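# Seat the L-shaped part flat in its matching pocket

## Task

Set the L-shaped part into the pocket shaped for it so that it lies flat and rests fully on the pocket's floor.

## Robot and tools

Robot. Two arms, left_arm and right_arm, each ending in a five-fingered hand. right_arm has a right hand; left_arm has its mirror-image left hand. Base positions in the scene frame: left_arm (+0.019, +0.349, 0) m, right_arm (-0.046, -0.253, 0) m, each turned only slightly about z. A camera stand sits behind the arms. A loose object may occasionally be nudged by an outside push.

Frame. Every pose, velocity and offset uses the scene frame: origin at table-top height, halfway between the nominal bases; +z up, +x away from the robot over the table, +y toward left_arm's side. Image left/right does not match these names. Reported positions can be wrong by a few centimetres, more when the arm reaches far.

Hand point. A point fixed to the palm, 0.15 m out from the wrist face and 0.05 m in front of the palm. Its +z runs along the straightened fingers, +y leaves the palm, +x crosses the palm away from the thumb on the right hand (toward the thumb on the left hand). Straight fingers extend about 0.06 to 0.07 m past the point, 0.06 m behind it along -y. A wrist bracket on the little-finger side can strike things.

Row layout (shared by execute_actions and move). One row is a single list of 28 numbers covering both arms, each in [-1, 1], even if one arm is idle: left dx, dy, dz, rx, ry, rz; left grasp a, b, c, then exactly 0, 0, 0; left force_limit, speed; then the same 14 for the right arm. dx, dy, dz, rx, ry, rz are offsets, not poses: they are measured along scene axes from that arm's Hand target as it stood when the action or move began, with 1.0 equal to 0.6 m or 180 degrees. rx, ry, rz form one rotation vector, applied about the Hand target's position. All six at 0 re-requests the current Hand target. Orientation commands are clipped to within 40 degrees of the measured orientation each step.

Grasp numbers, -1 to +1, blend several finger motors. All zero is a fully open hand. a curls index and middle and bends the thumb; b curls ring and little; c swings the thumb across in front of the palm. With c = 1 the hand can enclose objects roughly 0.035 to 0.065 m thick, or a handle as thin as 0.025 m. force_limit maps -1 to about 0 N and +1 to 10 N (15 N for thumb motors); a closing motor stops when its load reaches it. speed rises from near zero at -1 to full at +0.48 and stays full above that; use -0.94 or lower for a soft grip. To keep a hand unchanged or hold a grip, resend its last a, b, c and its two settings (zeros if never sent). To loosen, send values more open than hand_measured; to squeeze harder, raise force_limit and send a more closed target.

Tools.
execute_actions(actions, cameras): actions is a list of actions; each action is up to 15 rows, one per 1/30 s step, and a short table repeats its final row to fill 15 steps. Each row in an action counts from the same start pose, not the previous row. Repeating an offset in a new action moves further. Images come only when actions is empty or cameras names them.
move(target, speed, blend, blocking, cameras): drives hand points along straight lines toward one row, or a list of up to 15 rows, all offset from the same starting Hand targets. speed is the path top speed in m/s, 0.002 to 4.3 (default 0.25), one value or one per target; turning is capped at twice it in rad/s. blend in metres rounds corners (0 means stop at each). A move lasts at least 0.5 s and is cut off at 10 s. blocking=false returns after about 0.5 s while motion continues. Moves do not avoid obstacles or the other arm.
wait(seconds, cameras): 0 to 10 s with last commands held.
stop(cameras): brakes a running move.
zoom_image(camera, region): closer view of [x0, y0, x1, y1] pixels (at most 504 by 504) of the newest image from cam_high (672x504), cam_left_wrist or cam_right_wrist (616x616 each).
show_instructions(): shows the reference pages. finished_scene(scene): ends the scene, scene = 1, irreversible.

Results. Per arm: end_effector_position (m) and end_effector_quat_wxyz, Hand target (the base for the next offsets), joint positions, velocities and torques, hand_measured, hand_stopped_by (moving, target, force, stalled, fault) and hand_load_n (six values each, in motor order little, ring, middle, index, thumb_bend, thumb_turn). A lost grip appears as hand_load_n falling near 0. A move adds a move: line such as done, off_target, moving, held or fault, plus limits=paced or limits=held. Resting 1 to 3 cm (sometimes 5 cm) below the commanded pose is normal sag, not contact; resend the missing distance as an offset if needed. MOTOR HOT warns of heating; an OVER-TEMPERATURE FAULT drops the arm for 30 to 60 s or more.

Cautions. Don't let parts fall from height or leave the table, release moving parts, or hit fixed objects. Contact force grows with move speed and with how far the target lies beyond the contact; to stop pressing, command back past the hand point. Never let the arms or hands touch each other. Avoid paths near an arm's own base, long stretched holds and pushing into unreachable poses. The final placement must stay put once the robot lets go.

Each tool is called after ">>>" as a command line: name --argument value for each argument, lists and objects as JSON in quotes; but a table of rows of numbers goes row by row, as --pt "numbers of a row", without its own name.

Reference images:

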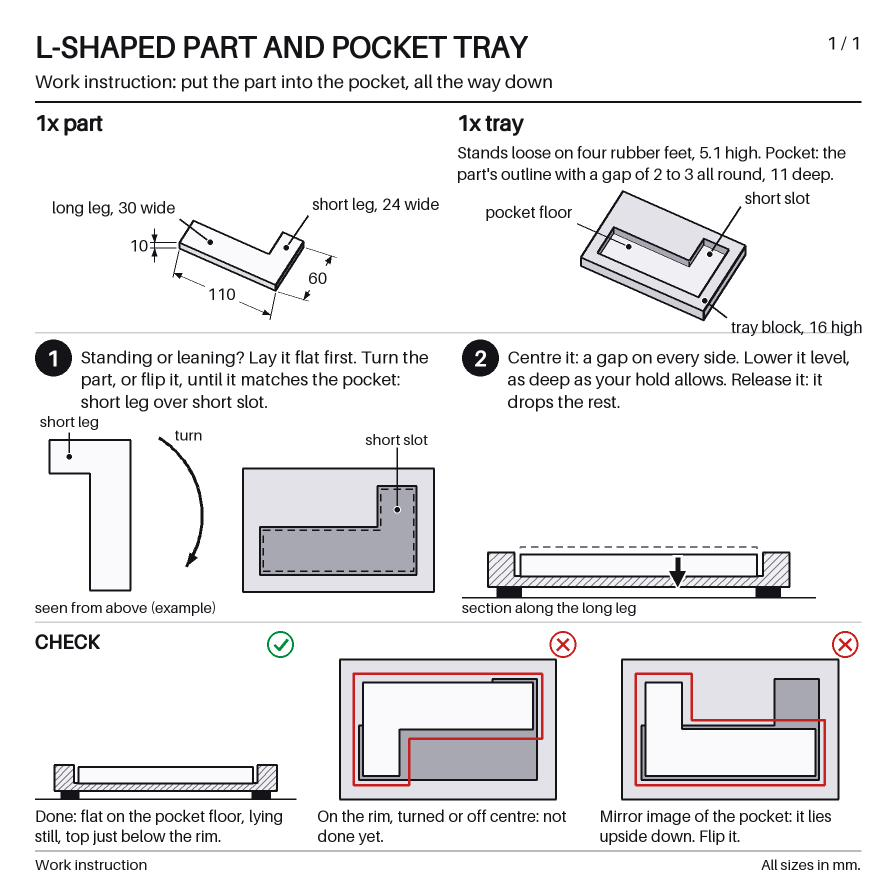

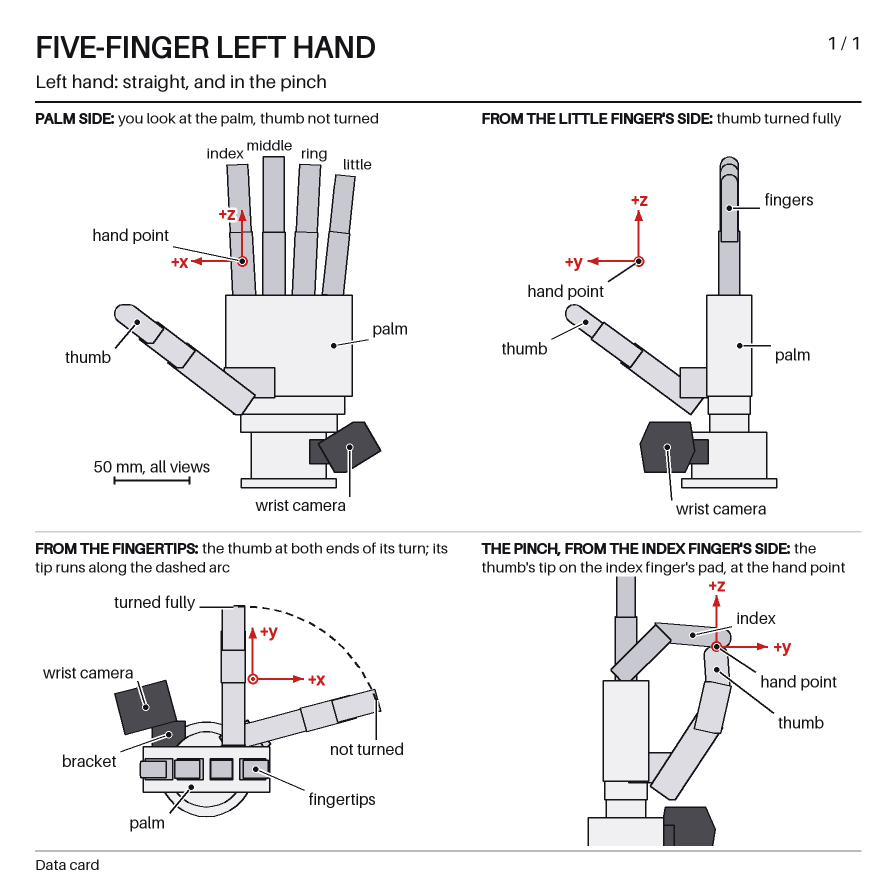

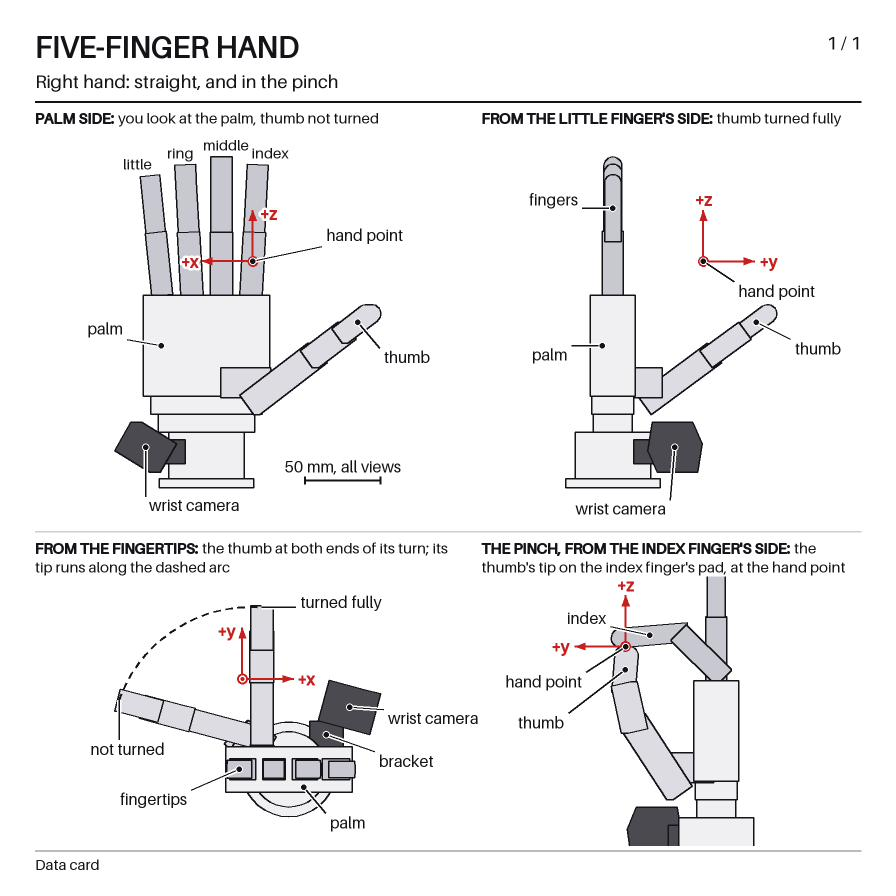

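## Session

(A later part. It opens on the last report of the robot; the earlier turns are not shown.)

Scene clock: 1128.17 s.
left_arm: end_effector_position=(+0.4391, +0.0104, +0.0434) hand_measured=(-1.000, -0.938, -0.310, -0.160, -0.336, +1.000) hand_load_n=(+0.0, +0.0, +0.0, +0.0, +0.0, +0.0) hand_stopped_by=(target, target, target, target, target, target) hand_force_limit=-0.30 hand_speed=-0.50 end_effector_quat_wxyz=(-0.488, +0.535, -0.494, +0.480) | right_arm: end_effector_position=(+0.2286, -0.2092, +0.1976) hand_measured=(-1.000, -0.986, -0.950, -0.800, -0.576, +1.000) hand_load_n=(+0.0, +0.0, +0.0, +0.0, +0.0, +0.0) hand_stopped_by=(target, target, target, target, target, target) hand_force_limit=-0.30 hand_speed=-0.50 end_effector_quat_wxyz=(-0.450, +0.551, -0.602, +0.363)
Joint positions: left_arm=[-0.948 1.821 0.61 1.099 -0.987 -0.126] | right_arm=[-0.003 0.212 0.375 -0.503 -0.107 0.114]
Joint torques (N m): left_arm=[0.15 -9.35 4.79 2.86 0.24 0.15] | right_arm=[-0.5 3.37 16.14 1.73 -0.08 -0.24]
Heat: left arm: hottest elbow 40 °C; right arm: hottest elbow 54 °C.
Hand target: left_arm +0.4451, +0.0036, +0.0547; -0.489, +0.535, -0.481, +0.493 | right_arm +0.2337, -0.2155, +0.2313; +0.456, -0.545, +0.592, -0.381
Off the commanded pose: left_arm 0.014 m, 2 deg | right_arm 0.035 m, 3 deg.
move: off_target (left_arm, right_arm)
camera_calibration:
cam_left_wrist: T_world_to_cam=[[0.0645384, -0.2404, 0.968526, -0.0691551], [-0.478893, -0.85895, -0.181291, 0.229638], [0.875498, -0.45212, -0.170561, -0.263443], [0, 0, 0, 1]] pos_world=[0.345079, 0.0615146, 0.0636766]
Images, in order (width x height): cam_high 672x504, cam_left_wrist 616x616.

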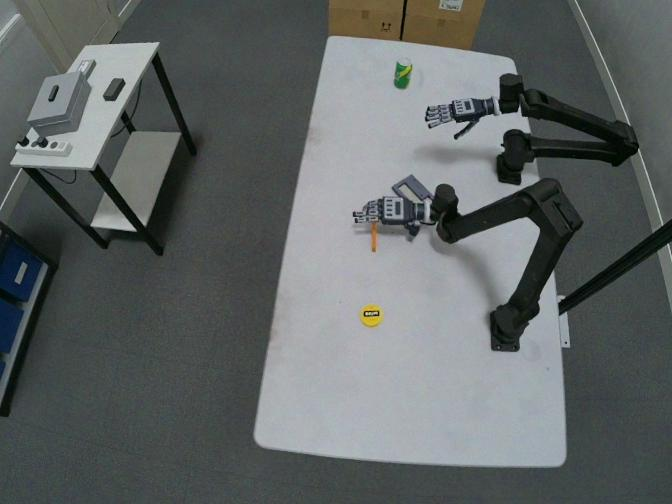

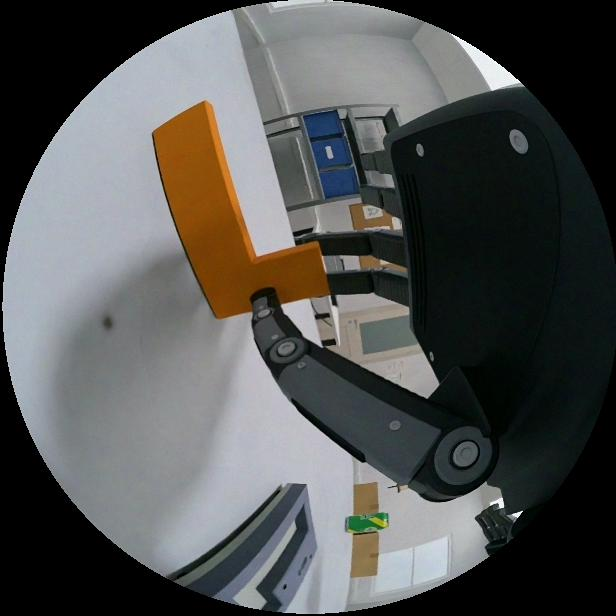

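>>> move --target '[0.008,0.0183,0.0,0,0,0, 0.42,0,1,0,0,0, -0.3, -0.5, 0,0,0,0,0,0, 0.1,0,1,0,0,0, -0.3, -0.5]' --speed 0.05 --cameras '["cam_left_wrist"]'

>>> zoom_image --camera "cam_left_wrist" --region '[150, 200, 350, 400]'

Scene clock: 1147.53 s.
left_arm: end_effector_position=(+0.4420, +0.0086, +0.0455) hand_measured=(-1.000, -0.938, -0.310, -0.160, -0.336, +1.000) hand_load_n=(+0.0, +0.0, +0.0, +0.0, +0.0, +0.0) hand_stopped_by=(target, target, target, target, target, target) hand_force_limit=-0.30 hand_speed=-0.50 end_effector_quat_wxyz=(-0.483, +0.532, -0.496, +0.488) | right_arm: end_effector_position=(+0.2286, -0.2092, +0.1976) hand_measured=(-1.000, -0.986, -0.950, -0.800, -0.576, +1.000) hand_load_n=(+0.0, +0.0, +0.0, +0.0, +0.0, +0.0) hand_stopped_by=(target, target, target, target, target, target) hand_force_limit=-0.30 hand_speed=-0.50 end_effector_quat_wxyz=(-0.450, +0.551, -0.602, +0.363)
Joint positions: left_arm=[-0.939 1.821 0.61 1.111 -0.961 -0.123] | right_arm=[-0.003 0.212 0.375 -0.503 -0.107 0.114]
Joint torques (N m): left_arm=[0.5 -9.76 3.6 2.91 0.21 0.15] | right_arm=[-0.38 3.14 16.09 1.59 -0.09 -0.23]
Heat: left arm: hottest elbow 39 °C; right arm: hottest elbow 54 °C.
Hand target: left_arm +0.4499, +0.0146, +0.0547; -0.489, +0.535, -0.481, +0.493 | right_arm +0.2337, -0.2155, +0.2313; +0.456, -0.545, +0.592, -0.381
Off the commanded pose: left_arm 0.014 m, 2 deg | right_arm 0.035 m, 3 deg.
move: off_target (left_arm, right_arm)
camera_calibration:
cam_left_wrist: T_world_to_cam=[[0.0557004, -0.233171, 0.970839, -0.0680292], [-0.492436, -0.852277, -0.176442, 0.235528], [0.868565, -0.468248, -0.162294, -0.263623], [0, 0, 0, 1]] pos_world=[0.348745, 0.0614316, 0.0648181]
Images, in order (width x height): cam_left_wrist 616x616.

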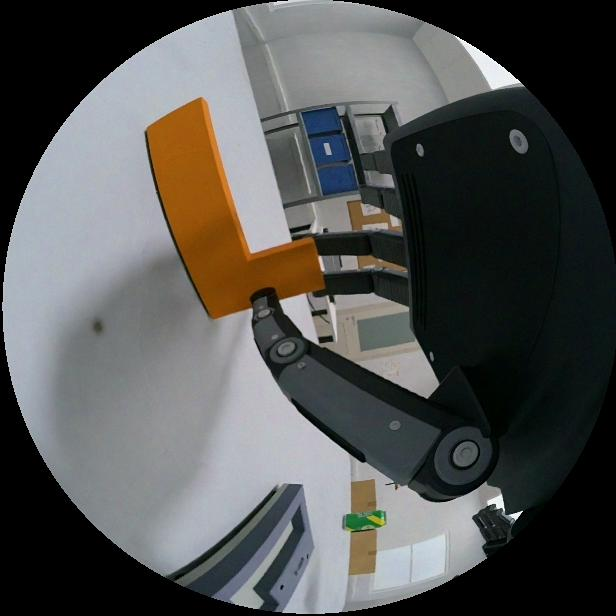

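Scaled by 2.520 from the camera's 616x616 image, which has a finer 880x880 frame.

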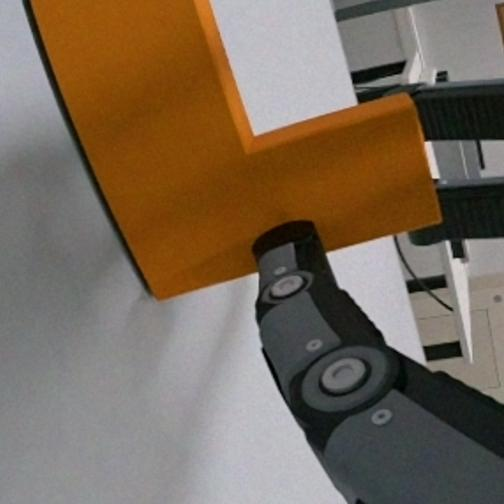

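>>> move --target '[0.0,0.03,0.0,0,0,-0.01, 0.42,0,1,0,0,0, -0.3, -0.5, 0,0,0,0,0,0, 0.1,0,1,0,0,0, -0.3, -0.5]' --speed 0.05 --cameras '["cam_left_wrist"]'

>>> zoom_image --camera "cam_left_wrist" --region '[150, 200, 350, 400]'

Scene clock: 1154.47 s.
left_arm: end_effector_position=(+0.4420, +0.0270, +0.0381) hand_measured=(-1.000, -0.938, -0.310, -0.160, -0.336, +1.000) hand_load_n=(+0.0, +0.0, +0.0, +0.0, +0.0, +0.0) hand_stopped_by=(target, target, target, target, target, target) hand_force_limit=-0.30 hand_speed=-0.50 end_effector_quat_wxyz=(-0.475, +0.525, -0.508, +0.490) | right_arm: end_effector_position=(+0.2286, -0.2092, +0.1976) hand_measured=(-1.000, -0.986, -0.950, -0.800, -0.576, +1.000) hand_load_n=(+0.0, +0.0, +0.0, +0.0, +0.5, -0.5) hand_stopped_by=(target, target, target, target, target, target) hand_force_limit=-0.30 hand_speed=-0.50 end_effector_quat_wxyz=(-0.450, +0.551, -0.602, +0.363)
Joint positions: left_arm=[-0.898 1.815 0.561 1.147 -0.889 -0.115] | right_arm=[-0.003 0.212 0.375 -0.503 -0.107 0.114]
Joint torques (N m): left_arm=[0.26 -10.93 3.1 2.84 0.24 0.14] | right_arm=[-0.91 3.72 16.14 1.62 -0.07 -0.21]
Heat: left arm: hottest elbow 38 °C; right arm: hottest elbow 55 °C.
Hand target: left_arm +0.4499, +0.0326, +0.0547; -0.482, +0.527, -0.489, +0.501 | right_arm +0.2337, -0.2155, +0.2313; +0.456, -0.545, +0.592, -0.381
Off the commanded pose: left_arm 0.019 m, 3 deg | right_arm 0.035 m, 3 deg.
move: off_target (left_arm, right_arm)
camera_calibration:
cam_left_wrist: T_world_to_cam=[[0.0588179, -0.24384, 0.96803, -0.0575648], [-0.520287, -0.835078, -0.178737, 0.26183], [0.851964, -0.493141, -0.175984, -0.2476], [0, 0, 0, 1]] pos_world=[0.350559, 0.0825096, 0.0589494]
Images, in order (width x height): cam_left_wrist 616x616.

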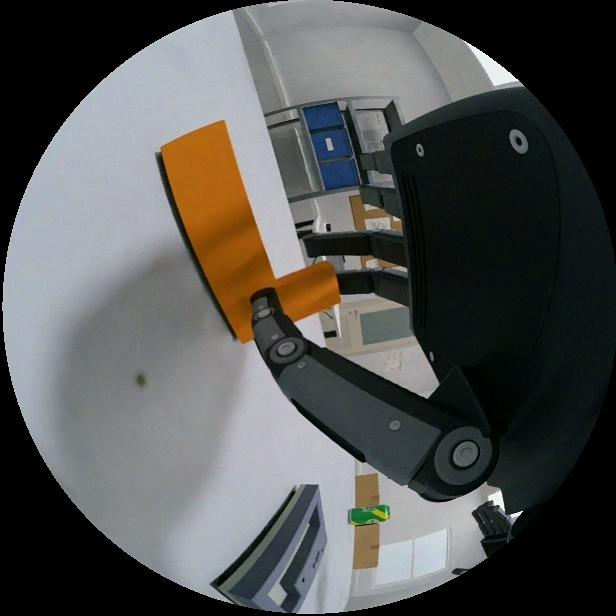

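Scaled by 2.520 from the camera's 616x616 image, which has a finer 880x880 frame.

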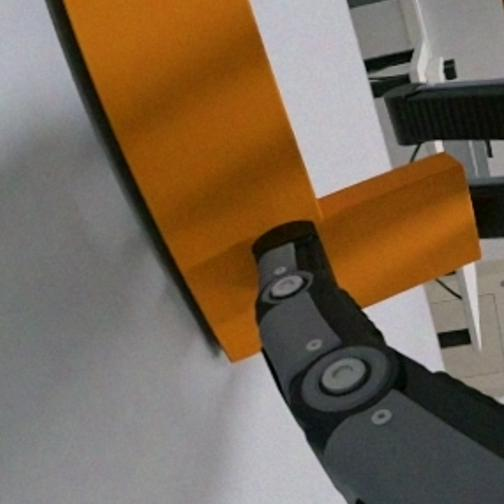

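>>> wait --seconds 0.1 --cameras '["cam_high", "cam_left_wrist", "cam_right_wrist"]'

>>> zoom_image --camera "cam_high" --region '[345, 185, 425, 265]'

>>> zoom_image --camera "cam_left_wrist" --region '[140, 100, 350, 350]'

Scene clock: 1163.77 s.
left_arm: end_effector_position=(+0.4420, +0.0270, +0.0381) hand_measured=(-1.000, -0.938, -0.310, -0.160, -0.336, +1.000) hand_load_n=(+0.0, +0.0, +0.0, +0.0, +0.0, +0.0) hand_stopped_by=(target, target, target, target, target, target) hand_force_limit=-0.30 hand_speed=-0.50 end_effector_quat_wxyz=(-0.475, +0.525, -0.508, +0.490) | right_arm: end_effector_position=(+0.2286, -0.2092, +0.1976) hand_measured=(-1.000, -0.986, -0.950, -0.800, -0.576, +1.000) hand_load_n=(+0.0, +0.0, +0.0, +0.0, +0.0, +0.0) hand_stopped_by=(target, target, target, target, target, target) hand_force_limit=-0.30 hand_speed=-0.50 end_effector_quat_wxyz=(-0.450, +0.551, -0.602, +0.363)
Joint positions: left_arm=[-0.898 1.815 0.561 1.147 -0.889 -0.115] | right_arm=[-0.003 0.212 0.375 -0.503 -0.107 0.114]
Joint torques (N m): left_arm=[0.5 -11.05 3.1 2.95 0.2 0.16] | right_arm=[-0.79 3.25 16.1 1.61 -0.06 -0.21]
Heat: left arm: hottest elbow 38 °C; right arm: hottest elbow 55 °C.
Hand target: left_arm +0.4499, +0.0326, +0.0547; -0.482, +0.527, -0.489, +0.501 | right_arm +0.2337, -0.2155, +0.2313; +0.456, -0.545, +0.592, -0.381
Off the commanded pose: left_arm 0.019 m, 3 deg | right_arm 0.035 m, 3 deg.
wait: 0.10 s; at rest from the start
camera_calibration:
cam_left_wrist: T_world_to_cam=[[0.0588179, -0.24384, 0.96803, -0.0575648], [-0.520287, -0.835078, -0.178737, 0.26183], [0.851964, -0.493141, -0.175984, -0.2476], [0, 0, 0, 1]] pos_world=[0.350559, 0.0825096, 0.0589494]
cam_right_wrist: T_world_to_cam=[[-0.306211, -0.102297, -0.946451, 0.242552], [-0.531573, 0.843145, 0.0808518, 0.288094], [0.789725, 0.527865, -0.312559, 0.104962], [0, 0, 0, 1]] pos_world=[0.144524, -0.273498, 0.239078]

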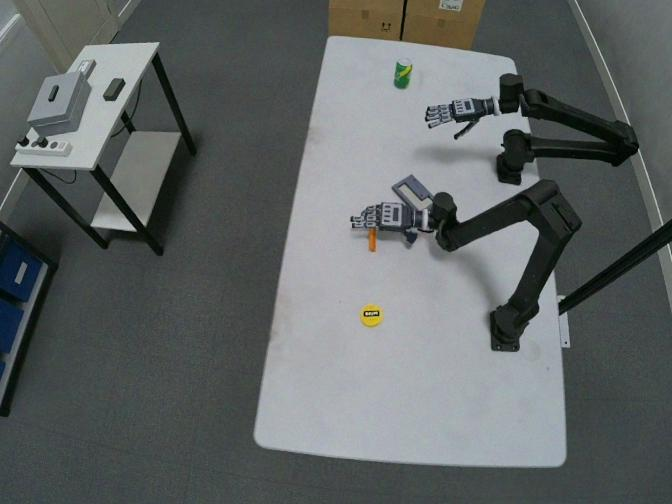

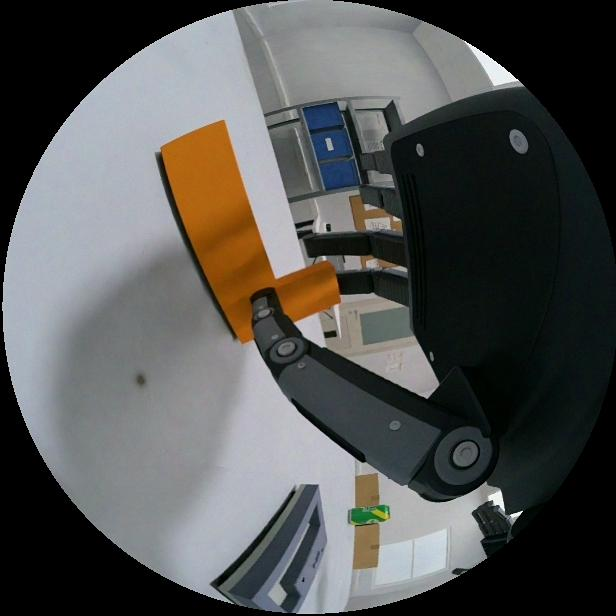

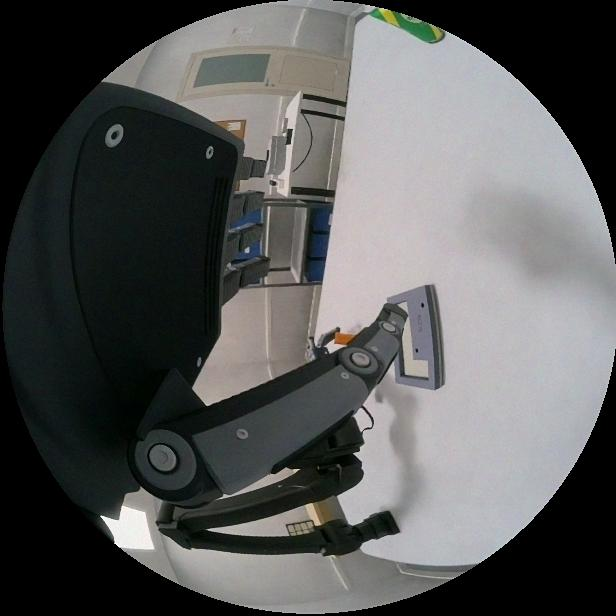

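Scaled by 6.300 from the camera's 672x504 image, which has a finer 960x720 frame.

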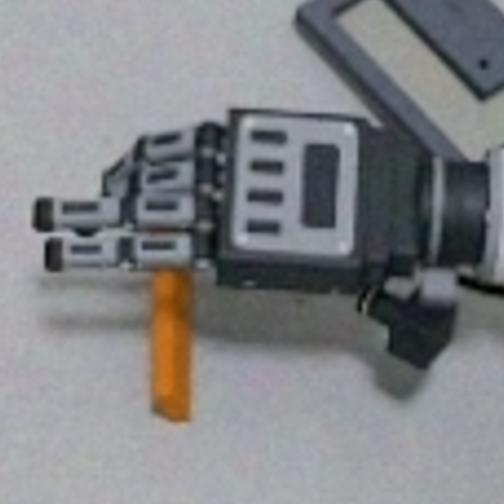

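Scaled by 2.016 from the camera's 616x616 image, which has a finer 880x880 frame.

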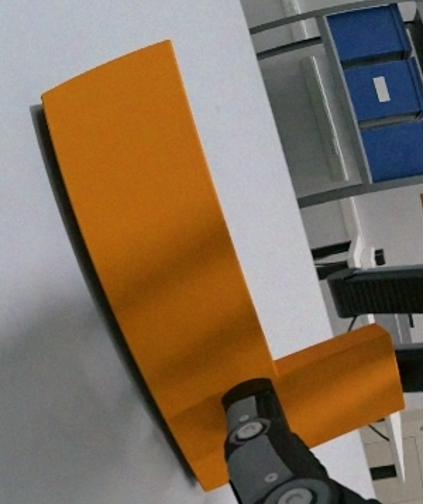

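>>> move --target '[0,0,0,0,0,0, 0.62,0,1,0,0,0, -0.6, -0.85, 0,0,0,0,0,0, 0.1,0,1,0,0,0, -0.3, -0.5]' --speed 0.05 --cameras '["cam_left_wrist", "cam_high"]'

>>> zoom_image --camera "cam_left_wrist" --region '[140, 100, 350, 350]'

>>> zoom_image --camera "cam_high" --region '[345, 185, 425, 265]'

Scene clock: 1185.80 s.
left_arm: end_effector_position=(+0.4420, +0.0270, +0.0381) hand_measured=(-1.000, -0.908, +0.090, +0.130, -0.190, +1.000) hand_load_n=(+0.0, +0.0, +0.0, +3.5, +3.0, -0.5) hand_stopped_by=(target, target, target, force, force, target) hand_force_limit=-0.60 hand_speed=-0.85 end_effector_quat_wxyz=(-0.475, +0.525, -0.508, +0.490) | right_arm: end_effector_position=(+0.2286, -0.2092, +0.1976) hand_measured=(-1.000, -0.986, -0.950, -0.800, -0.576, +1.000) hand_load_n=(+0.0, -0.5, +0.0, +0.0, +0.0, +0.0) hand_stopped_by=(target, target, target, target, target, target) hand_force_limit=-0.30 hand_speed=-0.50 end_effector_quat_wxyz=(-0.450, +0.551, -0.602, +0.363)
Joint positions: left_arm=[-0.898 1.815 0.561 1.147 -0.889 -0.115] | right_arm=[-0.003 0.212 0.375 -0.503 -0.107 0.114]
Joint torques (N m): left_arm=[0.56 -10.52 3.21 2.89 0.21 0.15] | right_arm=[-0.21 2.84 16.06 1.59 -0.06 -0.26]
Heat: left arm: hottest elbow 37 °C; right arm: hottest elbow 55 °C.
Hand target: left_arm +0.4499, +0.0326, +0.0547; -0.482, +0.527, -0.489, +0.501 | right_arm +0.2337, -0.2155, +0.2313; +0.456, -0.545, +0.592, -0.381
Off the commanded pose: left_arm 0.019 m, 3 deg | right_arm 0.035 m, 3 deg.
move: off_target (left_arm, right_arm)
camera_calibration:
cam_left_wrist: T_world_to_cam=[[0.0588179, -0.24384, 0.96803, -0.0575648], [-0.520287, -0.835078, -0.178737, 0.26183], [0.851964, -0.493141, -0.175984, -0.2476], [0, 0, 0, 1]] pos_world=[0.350559, 0.0825096, 0.0589494]
Images, in order (width x height): cam_high 672x504, cam_left_wrist 616x616.

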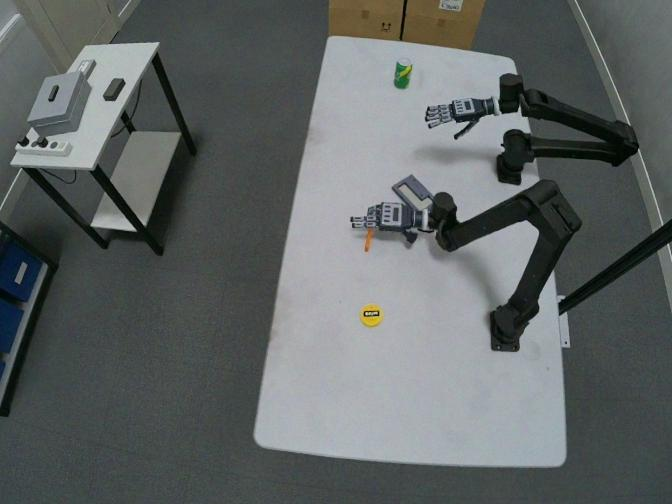

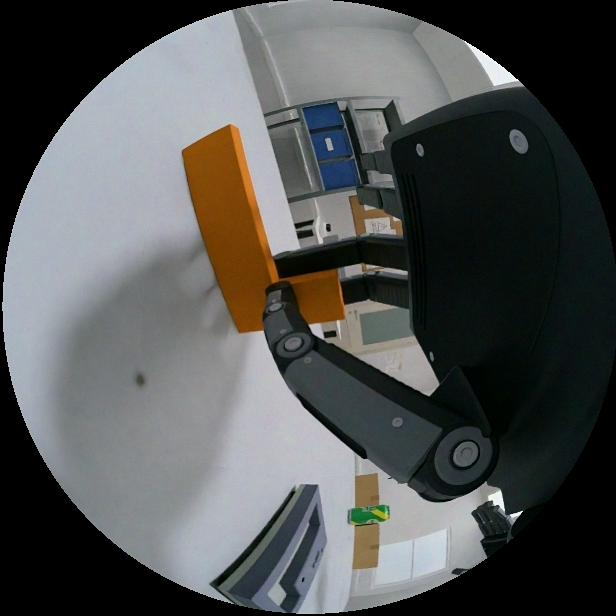

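Scaled by 2.016 from the camera's 616x616 image, which has a finer 880x880 frame.

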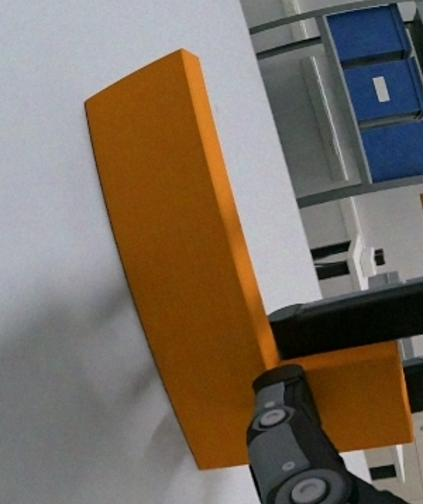

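Scaled by 6.300 from the camera's 672x504 image, which has a finer 960x720 frame.

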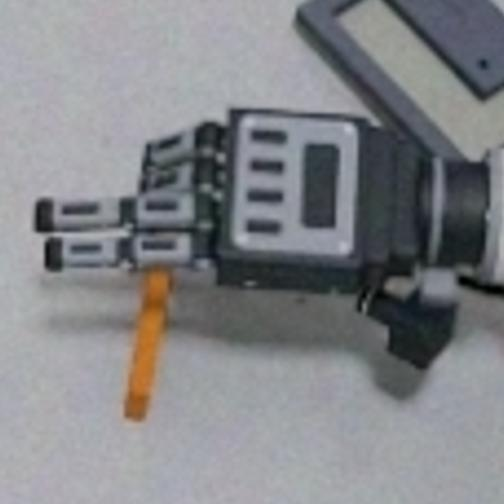

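>>> move --pt "0 0 0 0 0 0 0.5 0 1 0 0 0 -0.6 -0.8 0 0 0 0 0 0 0.1 0 1 0 0 0 -0.3 -0.5" --pt "0 -0.033 0.003 0 0 -0.045 0.5 0 1 0 0 0 -0.6 -0.8 0 0 0 0 0 0 0.1 0 1 0 0 0 -0.3 -0.5" --speed 0.04 --cameras '["cam_left_wrist", "cam_high"]'

>>> zoom_image --camera "cam_left_wrist" --region '[140, 100, 350, 350]'

>>> zoom_image --camera "cam_high" --region '[345, 185, 425, 265]'

Scene clock: 1198.93 s.
left_arm: end_effector_position=(+0.4421, +0.0056, +0.0399) hand_measured=(-1.000, -0.926, -0.150, +0.000, -0.276, +1.000) hand_load_n=(+0.0, -0.5, -0.5, +0.0, +0.0, +0.0) hand_stopped_by=(target, target, target, target, target, target) hand_force_limit=-0.60 hand_speed=-0.80 end_effector_quat_wxyz=(+0.436, -0.490, +0.544, -0.523) | right_arm: end_effector_position=(+0.2286, -0.2092, +0.1976) hand_measured=(-1.000, -0.986, -0.950, -0.800, -0.576, +1.000) hand_load_n=(+0.0, +0.0, +0.0, +0.0, +0.0, +0.0) hand_stopped_by=(target, target, target, target, target, target) hand_force_limit=-0.30 hand_speed=-0.50 end_effector_quat_wxyz=(-0.450, +0.551, -0.602, +0.363)
Joint positions: left_arm=[-0.873 1.809 0.561 1.151 -0.722 -0.103] | right_arm=[-0.003 0.212 0.375 -0.503 -0.107 0.114]
Joint torques (N m): left_arm=[0.32 -10.87 2.97 3.14 0.23 0.17] | right_arm=[-0.56 3.25 16.18 1.59 -0.09 -0.22]
Heat: left arm: hottest elbow 37 °C; right arm: hottest elbow 55 °C.
Hand target: left_arm +0.4499, +0.0128, +0.0565; +0.445, -0.491, +0.525, -0.534 | right_arm +0.2337, -0.2155, +0.2313; +0.456, -0.545, +0.592, -0.381
Off the commanded pose: left_arm 0.020 m, 3 deg | right_arm 0.035 m, 3 deg.
move: off_target (left_arm, right_arm)
camera_calibration:
cam_left_wrist: T_world_to_cam=[[0.029266, -0.243373, 0.969491, -0.0515985], [-0.634794, -0.753737, -0.17005, 0.294145], [0.772127, -0.610451, -0.176551, -0.222014], [0, 0, 0, 1]] pos_world=[0.359654, 0.0736217, 0.0608468]
Images, in order (width x height): cam_high 672x504, cam_left_wrist 616x616.

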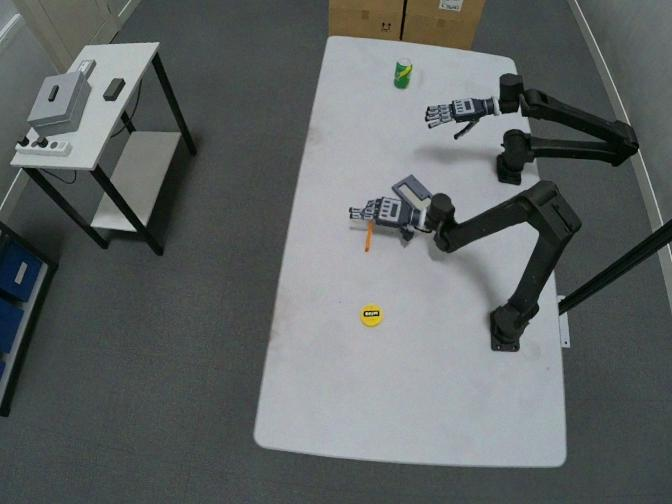

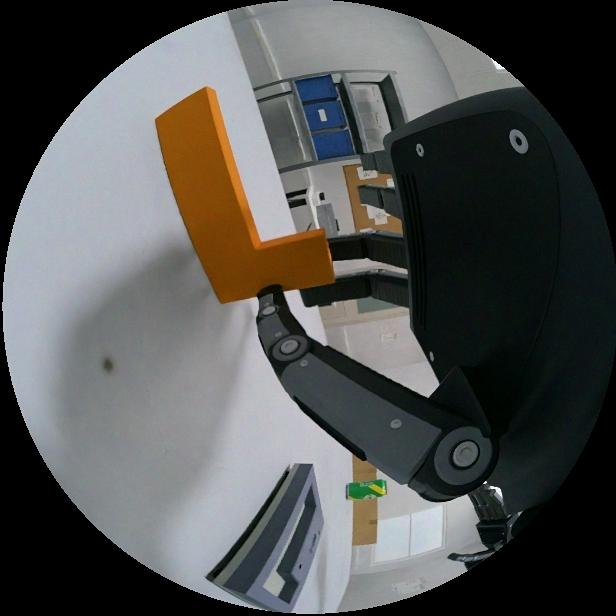

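Scaled by 2.016 from the camera's 616x616 image, which has a finer 880x880 frame.

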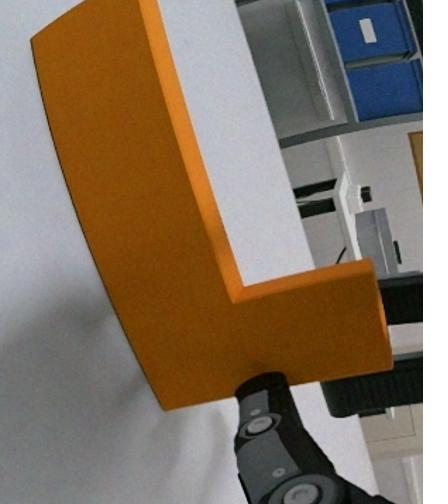

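Scaled by 6.300 from the camera's 672x504 image, which has a finer 960x720 frame.

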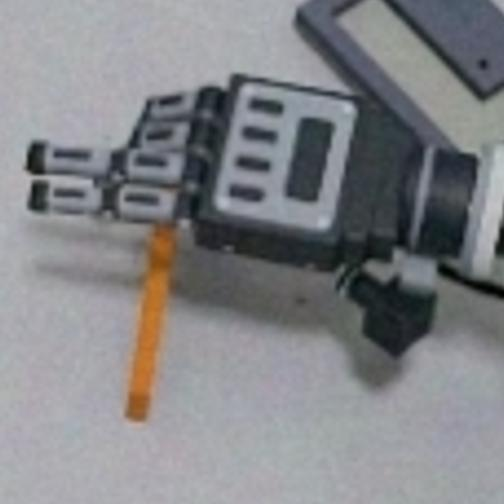

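>>> move --pt "0 0 0 0 0 0 0.42 0 1 0 0 0 -0.6 -0.8 0 0 0 0 0 0 0.1 0 1 0 0 0 -0.3 -0.5" --pt "0.0097 0.0185 0 0 0 0.012 0.42 0 1 0 0 0 -0.6 -0.8 0 0 0 0 0 0 0.1 0 1 0 0 0 -0.3 -0.5" --speed 0.04 --cameras '["cam_left_wrist", "cam_high"]'

>>> zoom_image --camera "cam_left_wrist" --region '[140, 100, 350, 350]'

>>> zoom_image --camera "cam_high" --region '[345, 185, 425, 265]'

Scene clock: 1233.93 s.
left_arm: end_effector_position=(+0.4470, +0.0168, +0.0385) hand_measured=(-1.000, -0.938, -0.310, -0.160, -0.336, +1.000) hand_load_n=(+0.0, +0.0, +0.0, +0.0, +0.0, +0.0) hand_stopped_by=(target, target, target, target, target, target) hand_force_limit=-0.60 hand_speed=-0.80 end_effector_quat_wxyz=(-0.445, +0.498, -0.538, +0.514) | right_arm: end_effector_position=(+0.2286, -0.2092, +0.1976) hand_measured=(-1.000, -0.986, -0.950, -0.800, -0.576, +1.000) hand_load_n=(+0.0, +0.0, +0.0, +0.0, +0.0, +0.0) hand_stopped_by=(target, target, target, target, target, target) hand_force_limit=-0.30 hand_speed=-0.50 end_effector_quat_wxyz=(-0.450, +0.551, -0.602, +0.363)
Joint positions: left_arm=[-0.858 1.809 0.556 1.151 -0.739 -0.103] | right_arm=[-0.003 0.212 0.375 -0.503 -0.107 0.114]
Joint torques (N m): left_arm=[0.67 -10.87 3.25 3.1 0.04 0.15] | right_arm=[-0.5 3.14 16.08 1.7 -0.11 -0.21]
Heat: left arm: hottest elbow 36 °C; right arm: hottest elbow 56 °C.
Hand target: left_arm +0.4557, +0.0239, +0.0565; -0.455, +0.501, -0.516, +0.525 | right_arm +0.2337, -0.2155, +0.2313; +0.456, -0.545, +0.592, -0.381
Off the commanded pose: left_arm 0.021 m, 3 deg | right_arm 0.035 m, 3 deg.
move: off_target (left_arm, right_arm)
camera_calibration:
cam_left_wrist: T_world_to_cam=[[0.0388149, -0.24672, 0.968309, -0.0517302], [-0.610537, -0.772979, -0.172477, 0.29511], [0.791036, -0.584494, -0.180635, -0.227886], [0, 0, 0, 1]] pos_world=[0.362449, 0.0821525, 0.0598263]
Images, in order (width x height): cam_high 672x504, cam_left_wrist 616x616.

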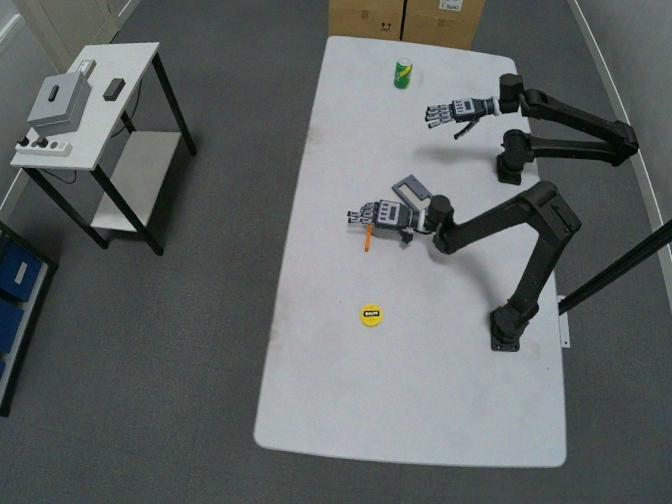

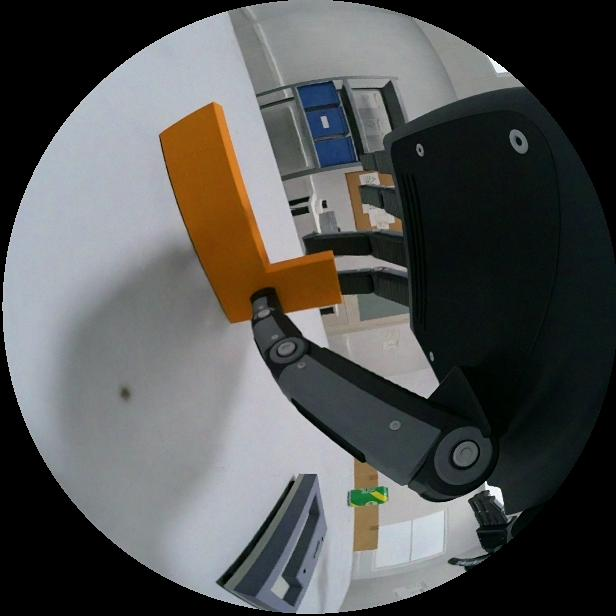

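Scaled by 2.016 from the camera's 616x616 image, which has a finer 880x880 frame.

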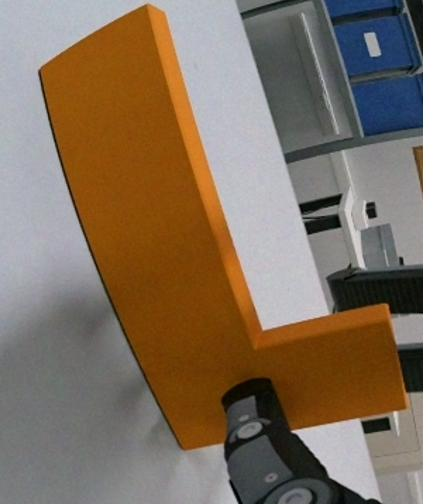

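Scaled by 6.300 from the camera's 672x504 image, which has a finer 960x720 frame.

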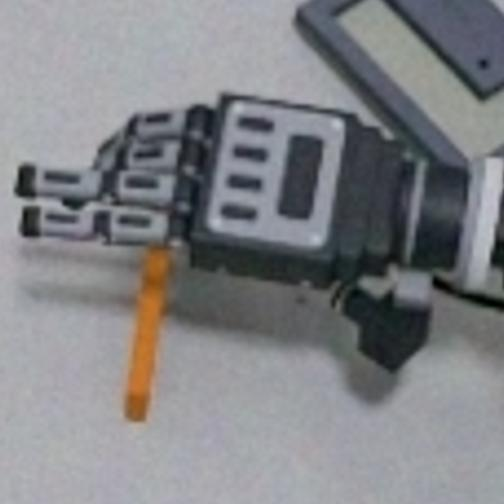

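>>> move --target '[0,0,0,0,0,0, 1,1,1,0,0,0, -0.3, -0.86, 0,0,0,0,0,0, 0.1,0,1,0,0,0, -0.3, -0.5]' --speed 0.04 --cameras '["cam_left_wrist", "cam_high"]'

>>> zoom_image --camera "cam_left_wrist" --region '[140, 100, 350, 350]'

>>> zoom_image --camera "cam_high" --region '[345, 185, 425, 265]'

Scene clock: 1249.33 s.
left_arm: end_effector_position=(+0.4473, +0.0169, +0.0396) hand_measured=(+0.900, +0.970, +0.128, +0.136, -0.202, +1.000) hand_load_n=(+0.0, +0.5, +5.5, +3.0, +4.5, +1.5) hand_stopped_by=(moving, moving, force, force, target, target) hand_force_limit=-0.30 hand_speed=-0.86 end_effector_quat_wxyz=(-0.445, +0.499, -0.536, +0.515) | right_arm: end_effector_position=(+0.2286, -0.2092, +0.1976) hand_measured=(-1.000, -0.986, -0.950, -0.800, -0.576, +1.000) hand_load_n=(+0.0, +0.0, +0.0, +0.0, +0.0, +0.0) hand_stopped_by=(target, target, target, target, target, target) hand_force_limit=-0.30 hand_speed=-0.50 end_effector_quat_wxyz=(-0.450, +0.551, -0.602, +0.363)
Joint positions: left_arm=[-0.858 1.807 0.556 1.153 -0.74 -0.103] | right_arm=[-0.003 0.212 0.375 -0.503 -0.107 0.114]
Joint torques (N m): left_arm=[0.44 -10.7 3.15 2.91 0.03 0.12] | right_arm=[-0.67 3.08 16.1 1.55 -0.08 -0.26]
Heat: left arm: hottest elbow 35 °C; right arm: hottest elbow 56 °C.
Hand target: left_arm +0.4557, +0.0239, +0.0565; -0.455, +0.501, -0.516, +0.525 | right_arm +0.2337, -0.2155, +0.2313; +0.456, -0.545, +0.592, -0.381
Off the commanded pose: left_arm 0.020 m, 3 deg | right_arm 0.035 m, 3 deg.
move: moving (left_arm; no rest 5 s after the path's end), off_target (right_arm)
camera_calibration:
cam_left_wrist: T_world_to_cam=[[0.0371175, -0.244502, 0.968938, -0.0521275], [-0.60898, -0.774299, -0.172059, 0.294837], [0.792317, -0.583677, -0.177637, -0.228535], [0, 0, 0, 1]] pos_world=[0.362556, 0.082156, 0.0606413]
Images, in order (width x height): cam_high 672x504, cam_left_wrist 616x616.

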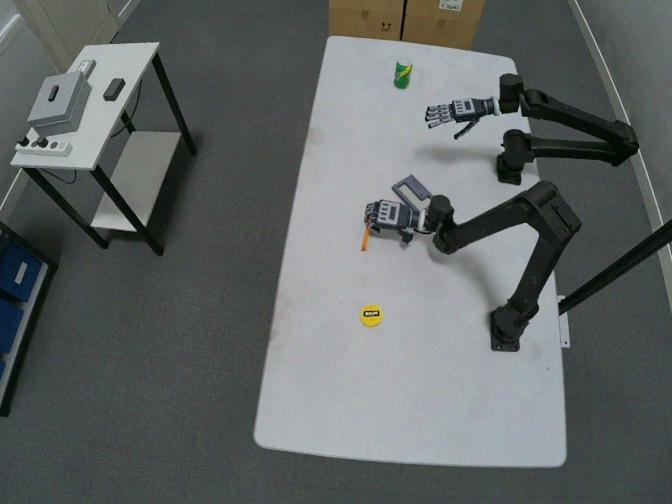

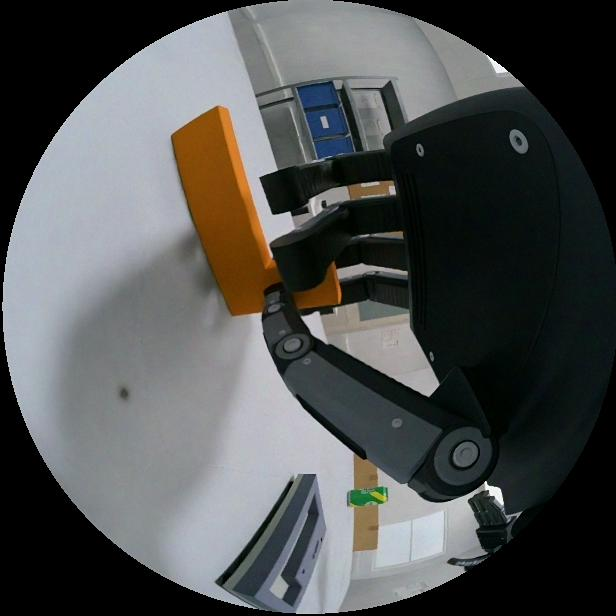

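Scaled by 2.016 from the camera's 616x616 image, which has a finer 880x880 frame.

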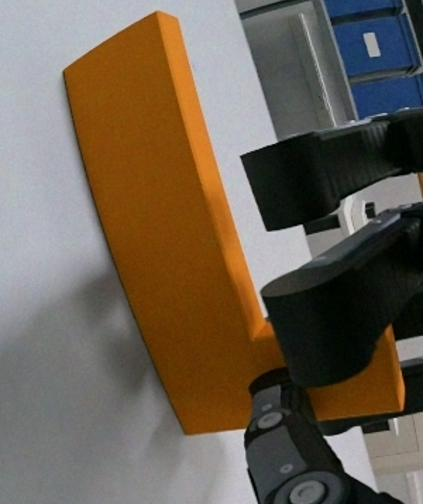

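Scaled by 6.300 from the camera's 672x504 image, which has a finer 960x720 frame.

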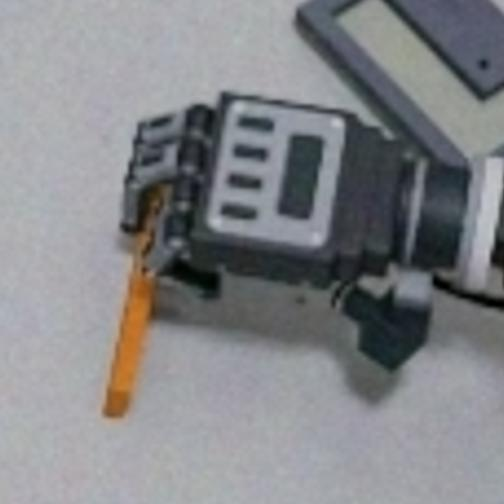

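>>> move --target '[0,0,0.13,0,0,0, 1,1,1,0,0,0, -0.3, -0.86, 0,0,0,0,0,0, 0.1,0,1,0,0,0, -0.3, -0.5]' --speed 0.08 --cameras '["cam_left_wrist", "cam_high", "cam_right_wrist"]'

>>> zoom_image --camera "cam_left_wrist" --region '[140, 100, 350, 350]'

>>> zoom_image --camera "cam_high" --region '[345, 185, 425, 265]'

Scene clock: 1262.90 s.
left_arm: end_effector_position=(+0.4432, +0.0217, +0.1157) hand_measured=(+0.900, +1.000, +0.128, +0.136, -0.202, +1.000) hand_load_n=(+0.0, +0.0, +5.5, +2.5, +5.0, +1.5) hand_stopped_by=(target, target, force, force, target, target) hand_force_limit=-0.30 hand_speed=-0.86 end_effector_quat_wxyz=(-0.446, +0.498, -0.532, +0.520) | right_arm: end_effector_position=(+0.2286, -0.2092, +0.1976) hand_measured=(-1.000, -0.986, -0.950, -0.800, -0.576, +1.000) hand_load_n=(+0.0, +0.0, +0.0, +0.0, +0.0, +0.0) hand_stopped_by=(target, target, target, target, target, target) hand_force_limit=-0.30 hand_speed=-0.50 end_effector_quat_wxyz=(-0.450, +0.551, -0.602, +0.363)
Joint positions: left_arm=[-0.858 1.541 0.555 0.903 -0.74 -0.101] | right_arm=[-0.003 0.212 0.375 -0.503 -0.107 0.114]
Joint torques (N m): left_arm=[0.44 -8.88 7.13 1.4 0.06 0.15] | right_arm=[-0.91 3.14 16.09 1.5 -0.09 -0.22]
Heat: left arm: hottest elbow 35 °C; right arm: hottest elbow 56 °C.
Hand target: left_arm +0.4557, +0.0239, +0.1345; -0.455, +0.501, -0.516, +0.525 | right_arm +0.2337, -0.2155, +0.2313; +0.456, -0.545, +0.592, -0.381
Off the commanded pose: left_arm 0.023 m, 2 deg | right_arm 0.035 m, 3 deg.
move: off_target (left_arm, right_arm)
camera_calibration:
cam_left_wrist: T_world_to_cam=[[0.0271252, -0.234815, 0.971662, -0.120635], [-0.607302, -0.775946, -0.170564, 0.308258], [0.794008, -0.585465, -0.163651, -0.21132], [0, 0, 0, 1]] pos_world=[0.358268, 0.0871444, 0.135211]
cam_right_wrist: T_world_to_cam=[[-0.306211, -0.102297, -0.946451, 0.242552], [-0.531573, 0.843145, 0.0808518, 0.288094], [0.789725, 0.527865, -0.312559, 0.104962], [0, 0, 0, 1]] pos_world=[0.144524, -0.273498, 0.239078]

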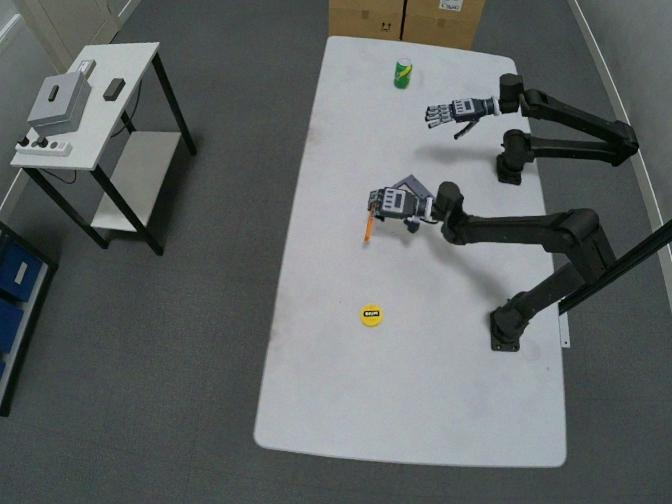

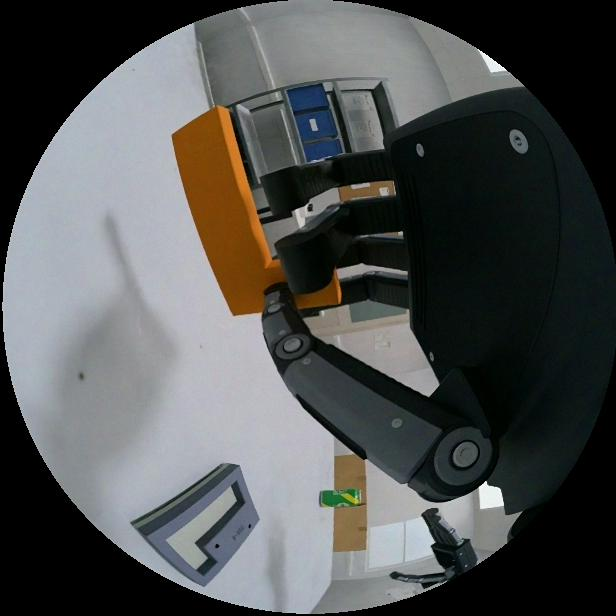

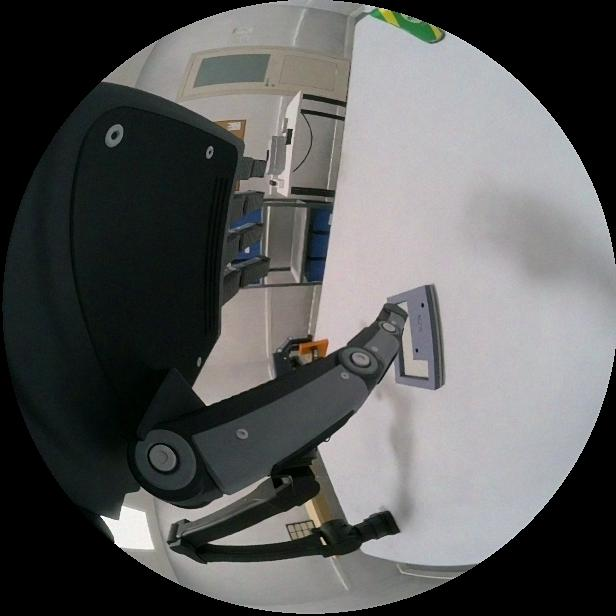

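Scaled by 2.016 from the camera's 616x616 image, which has a finer 880x880 frame.

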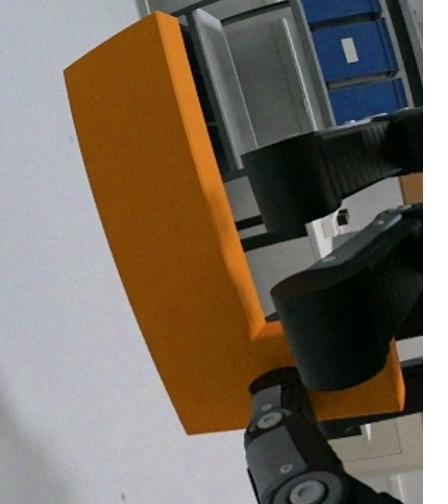

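Scaled by 6.300 from the camera's 672x504 image, which has a finer 960x720 frame.

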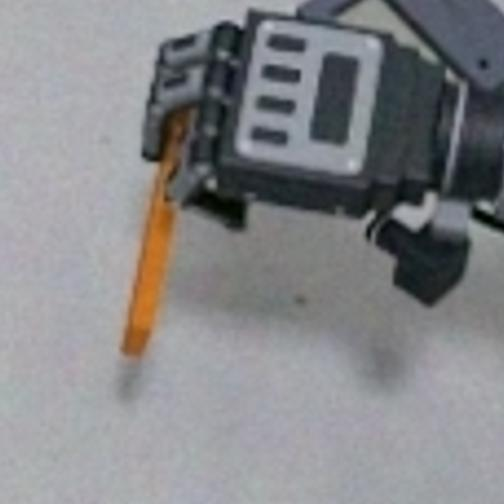

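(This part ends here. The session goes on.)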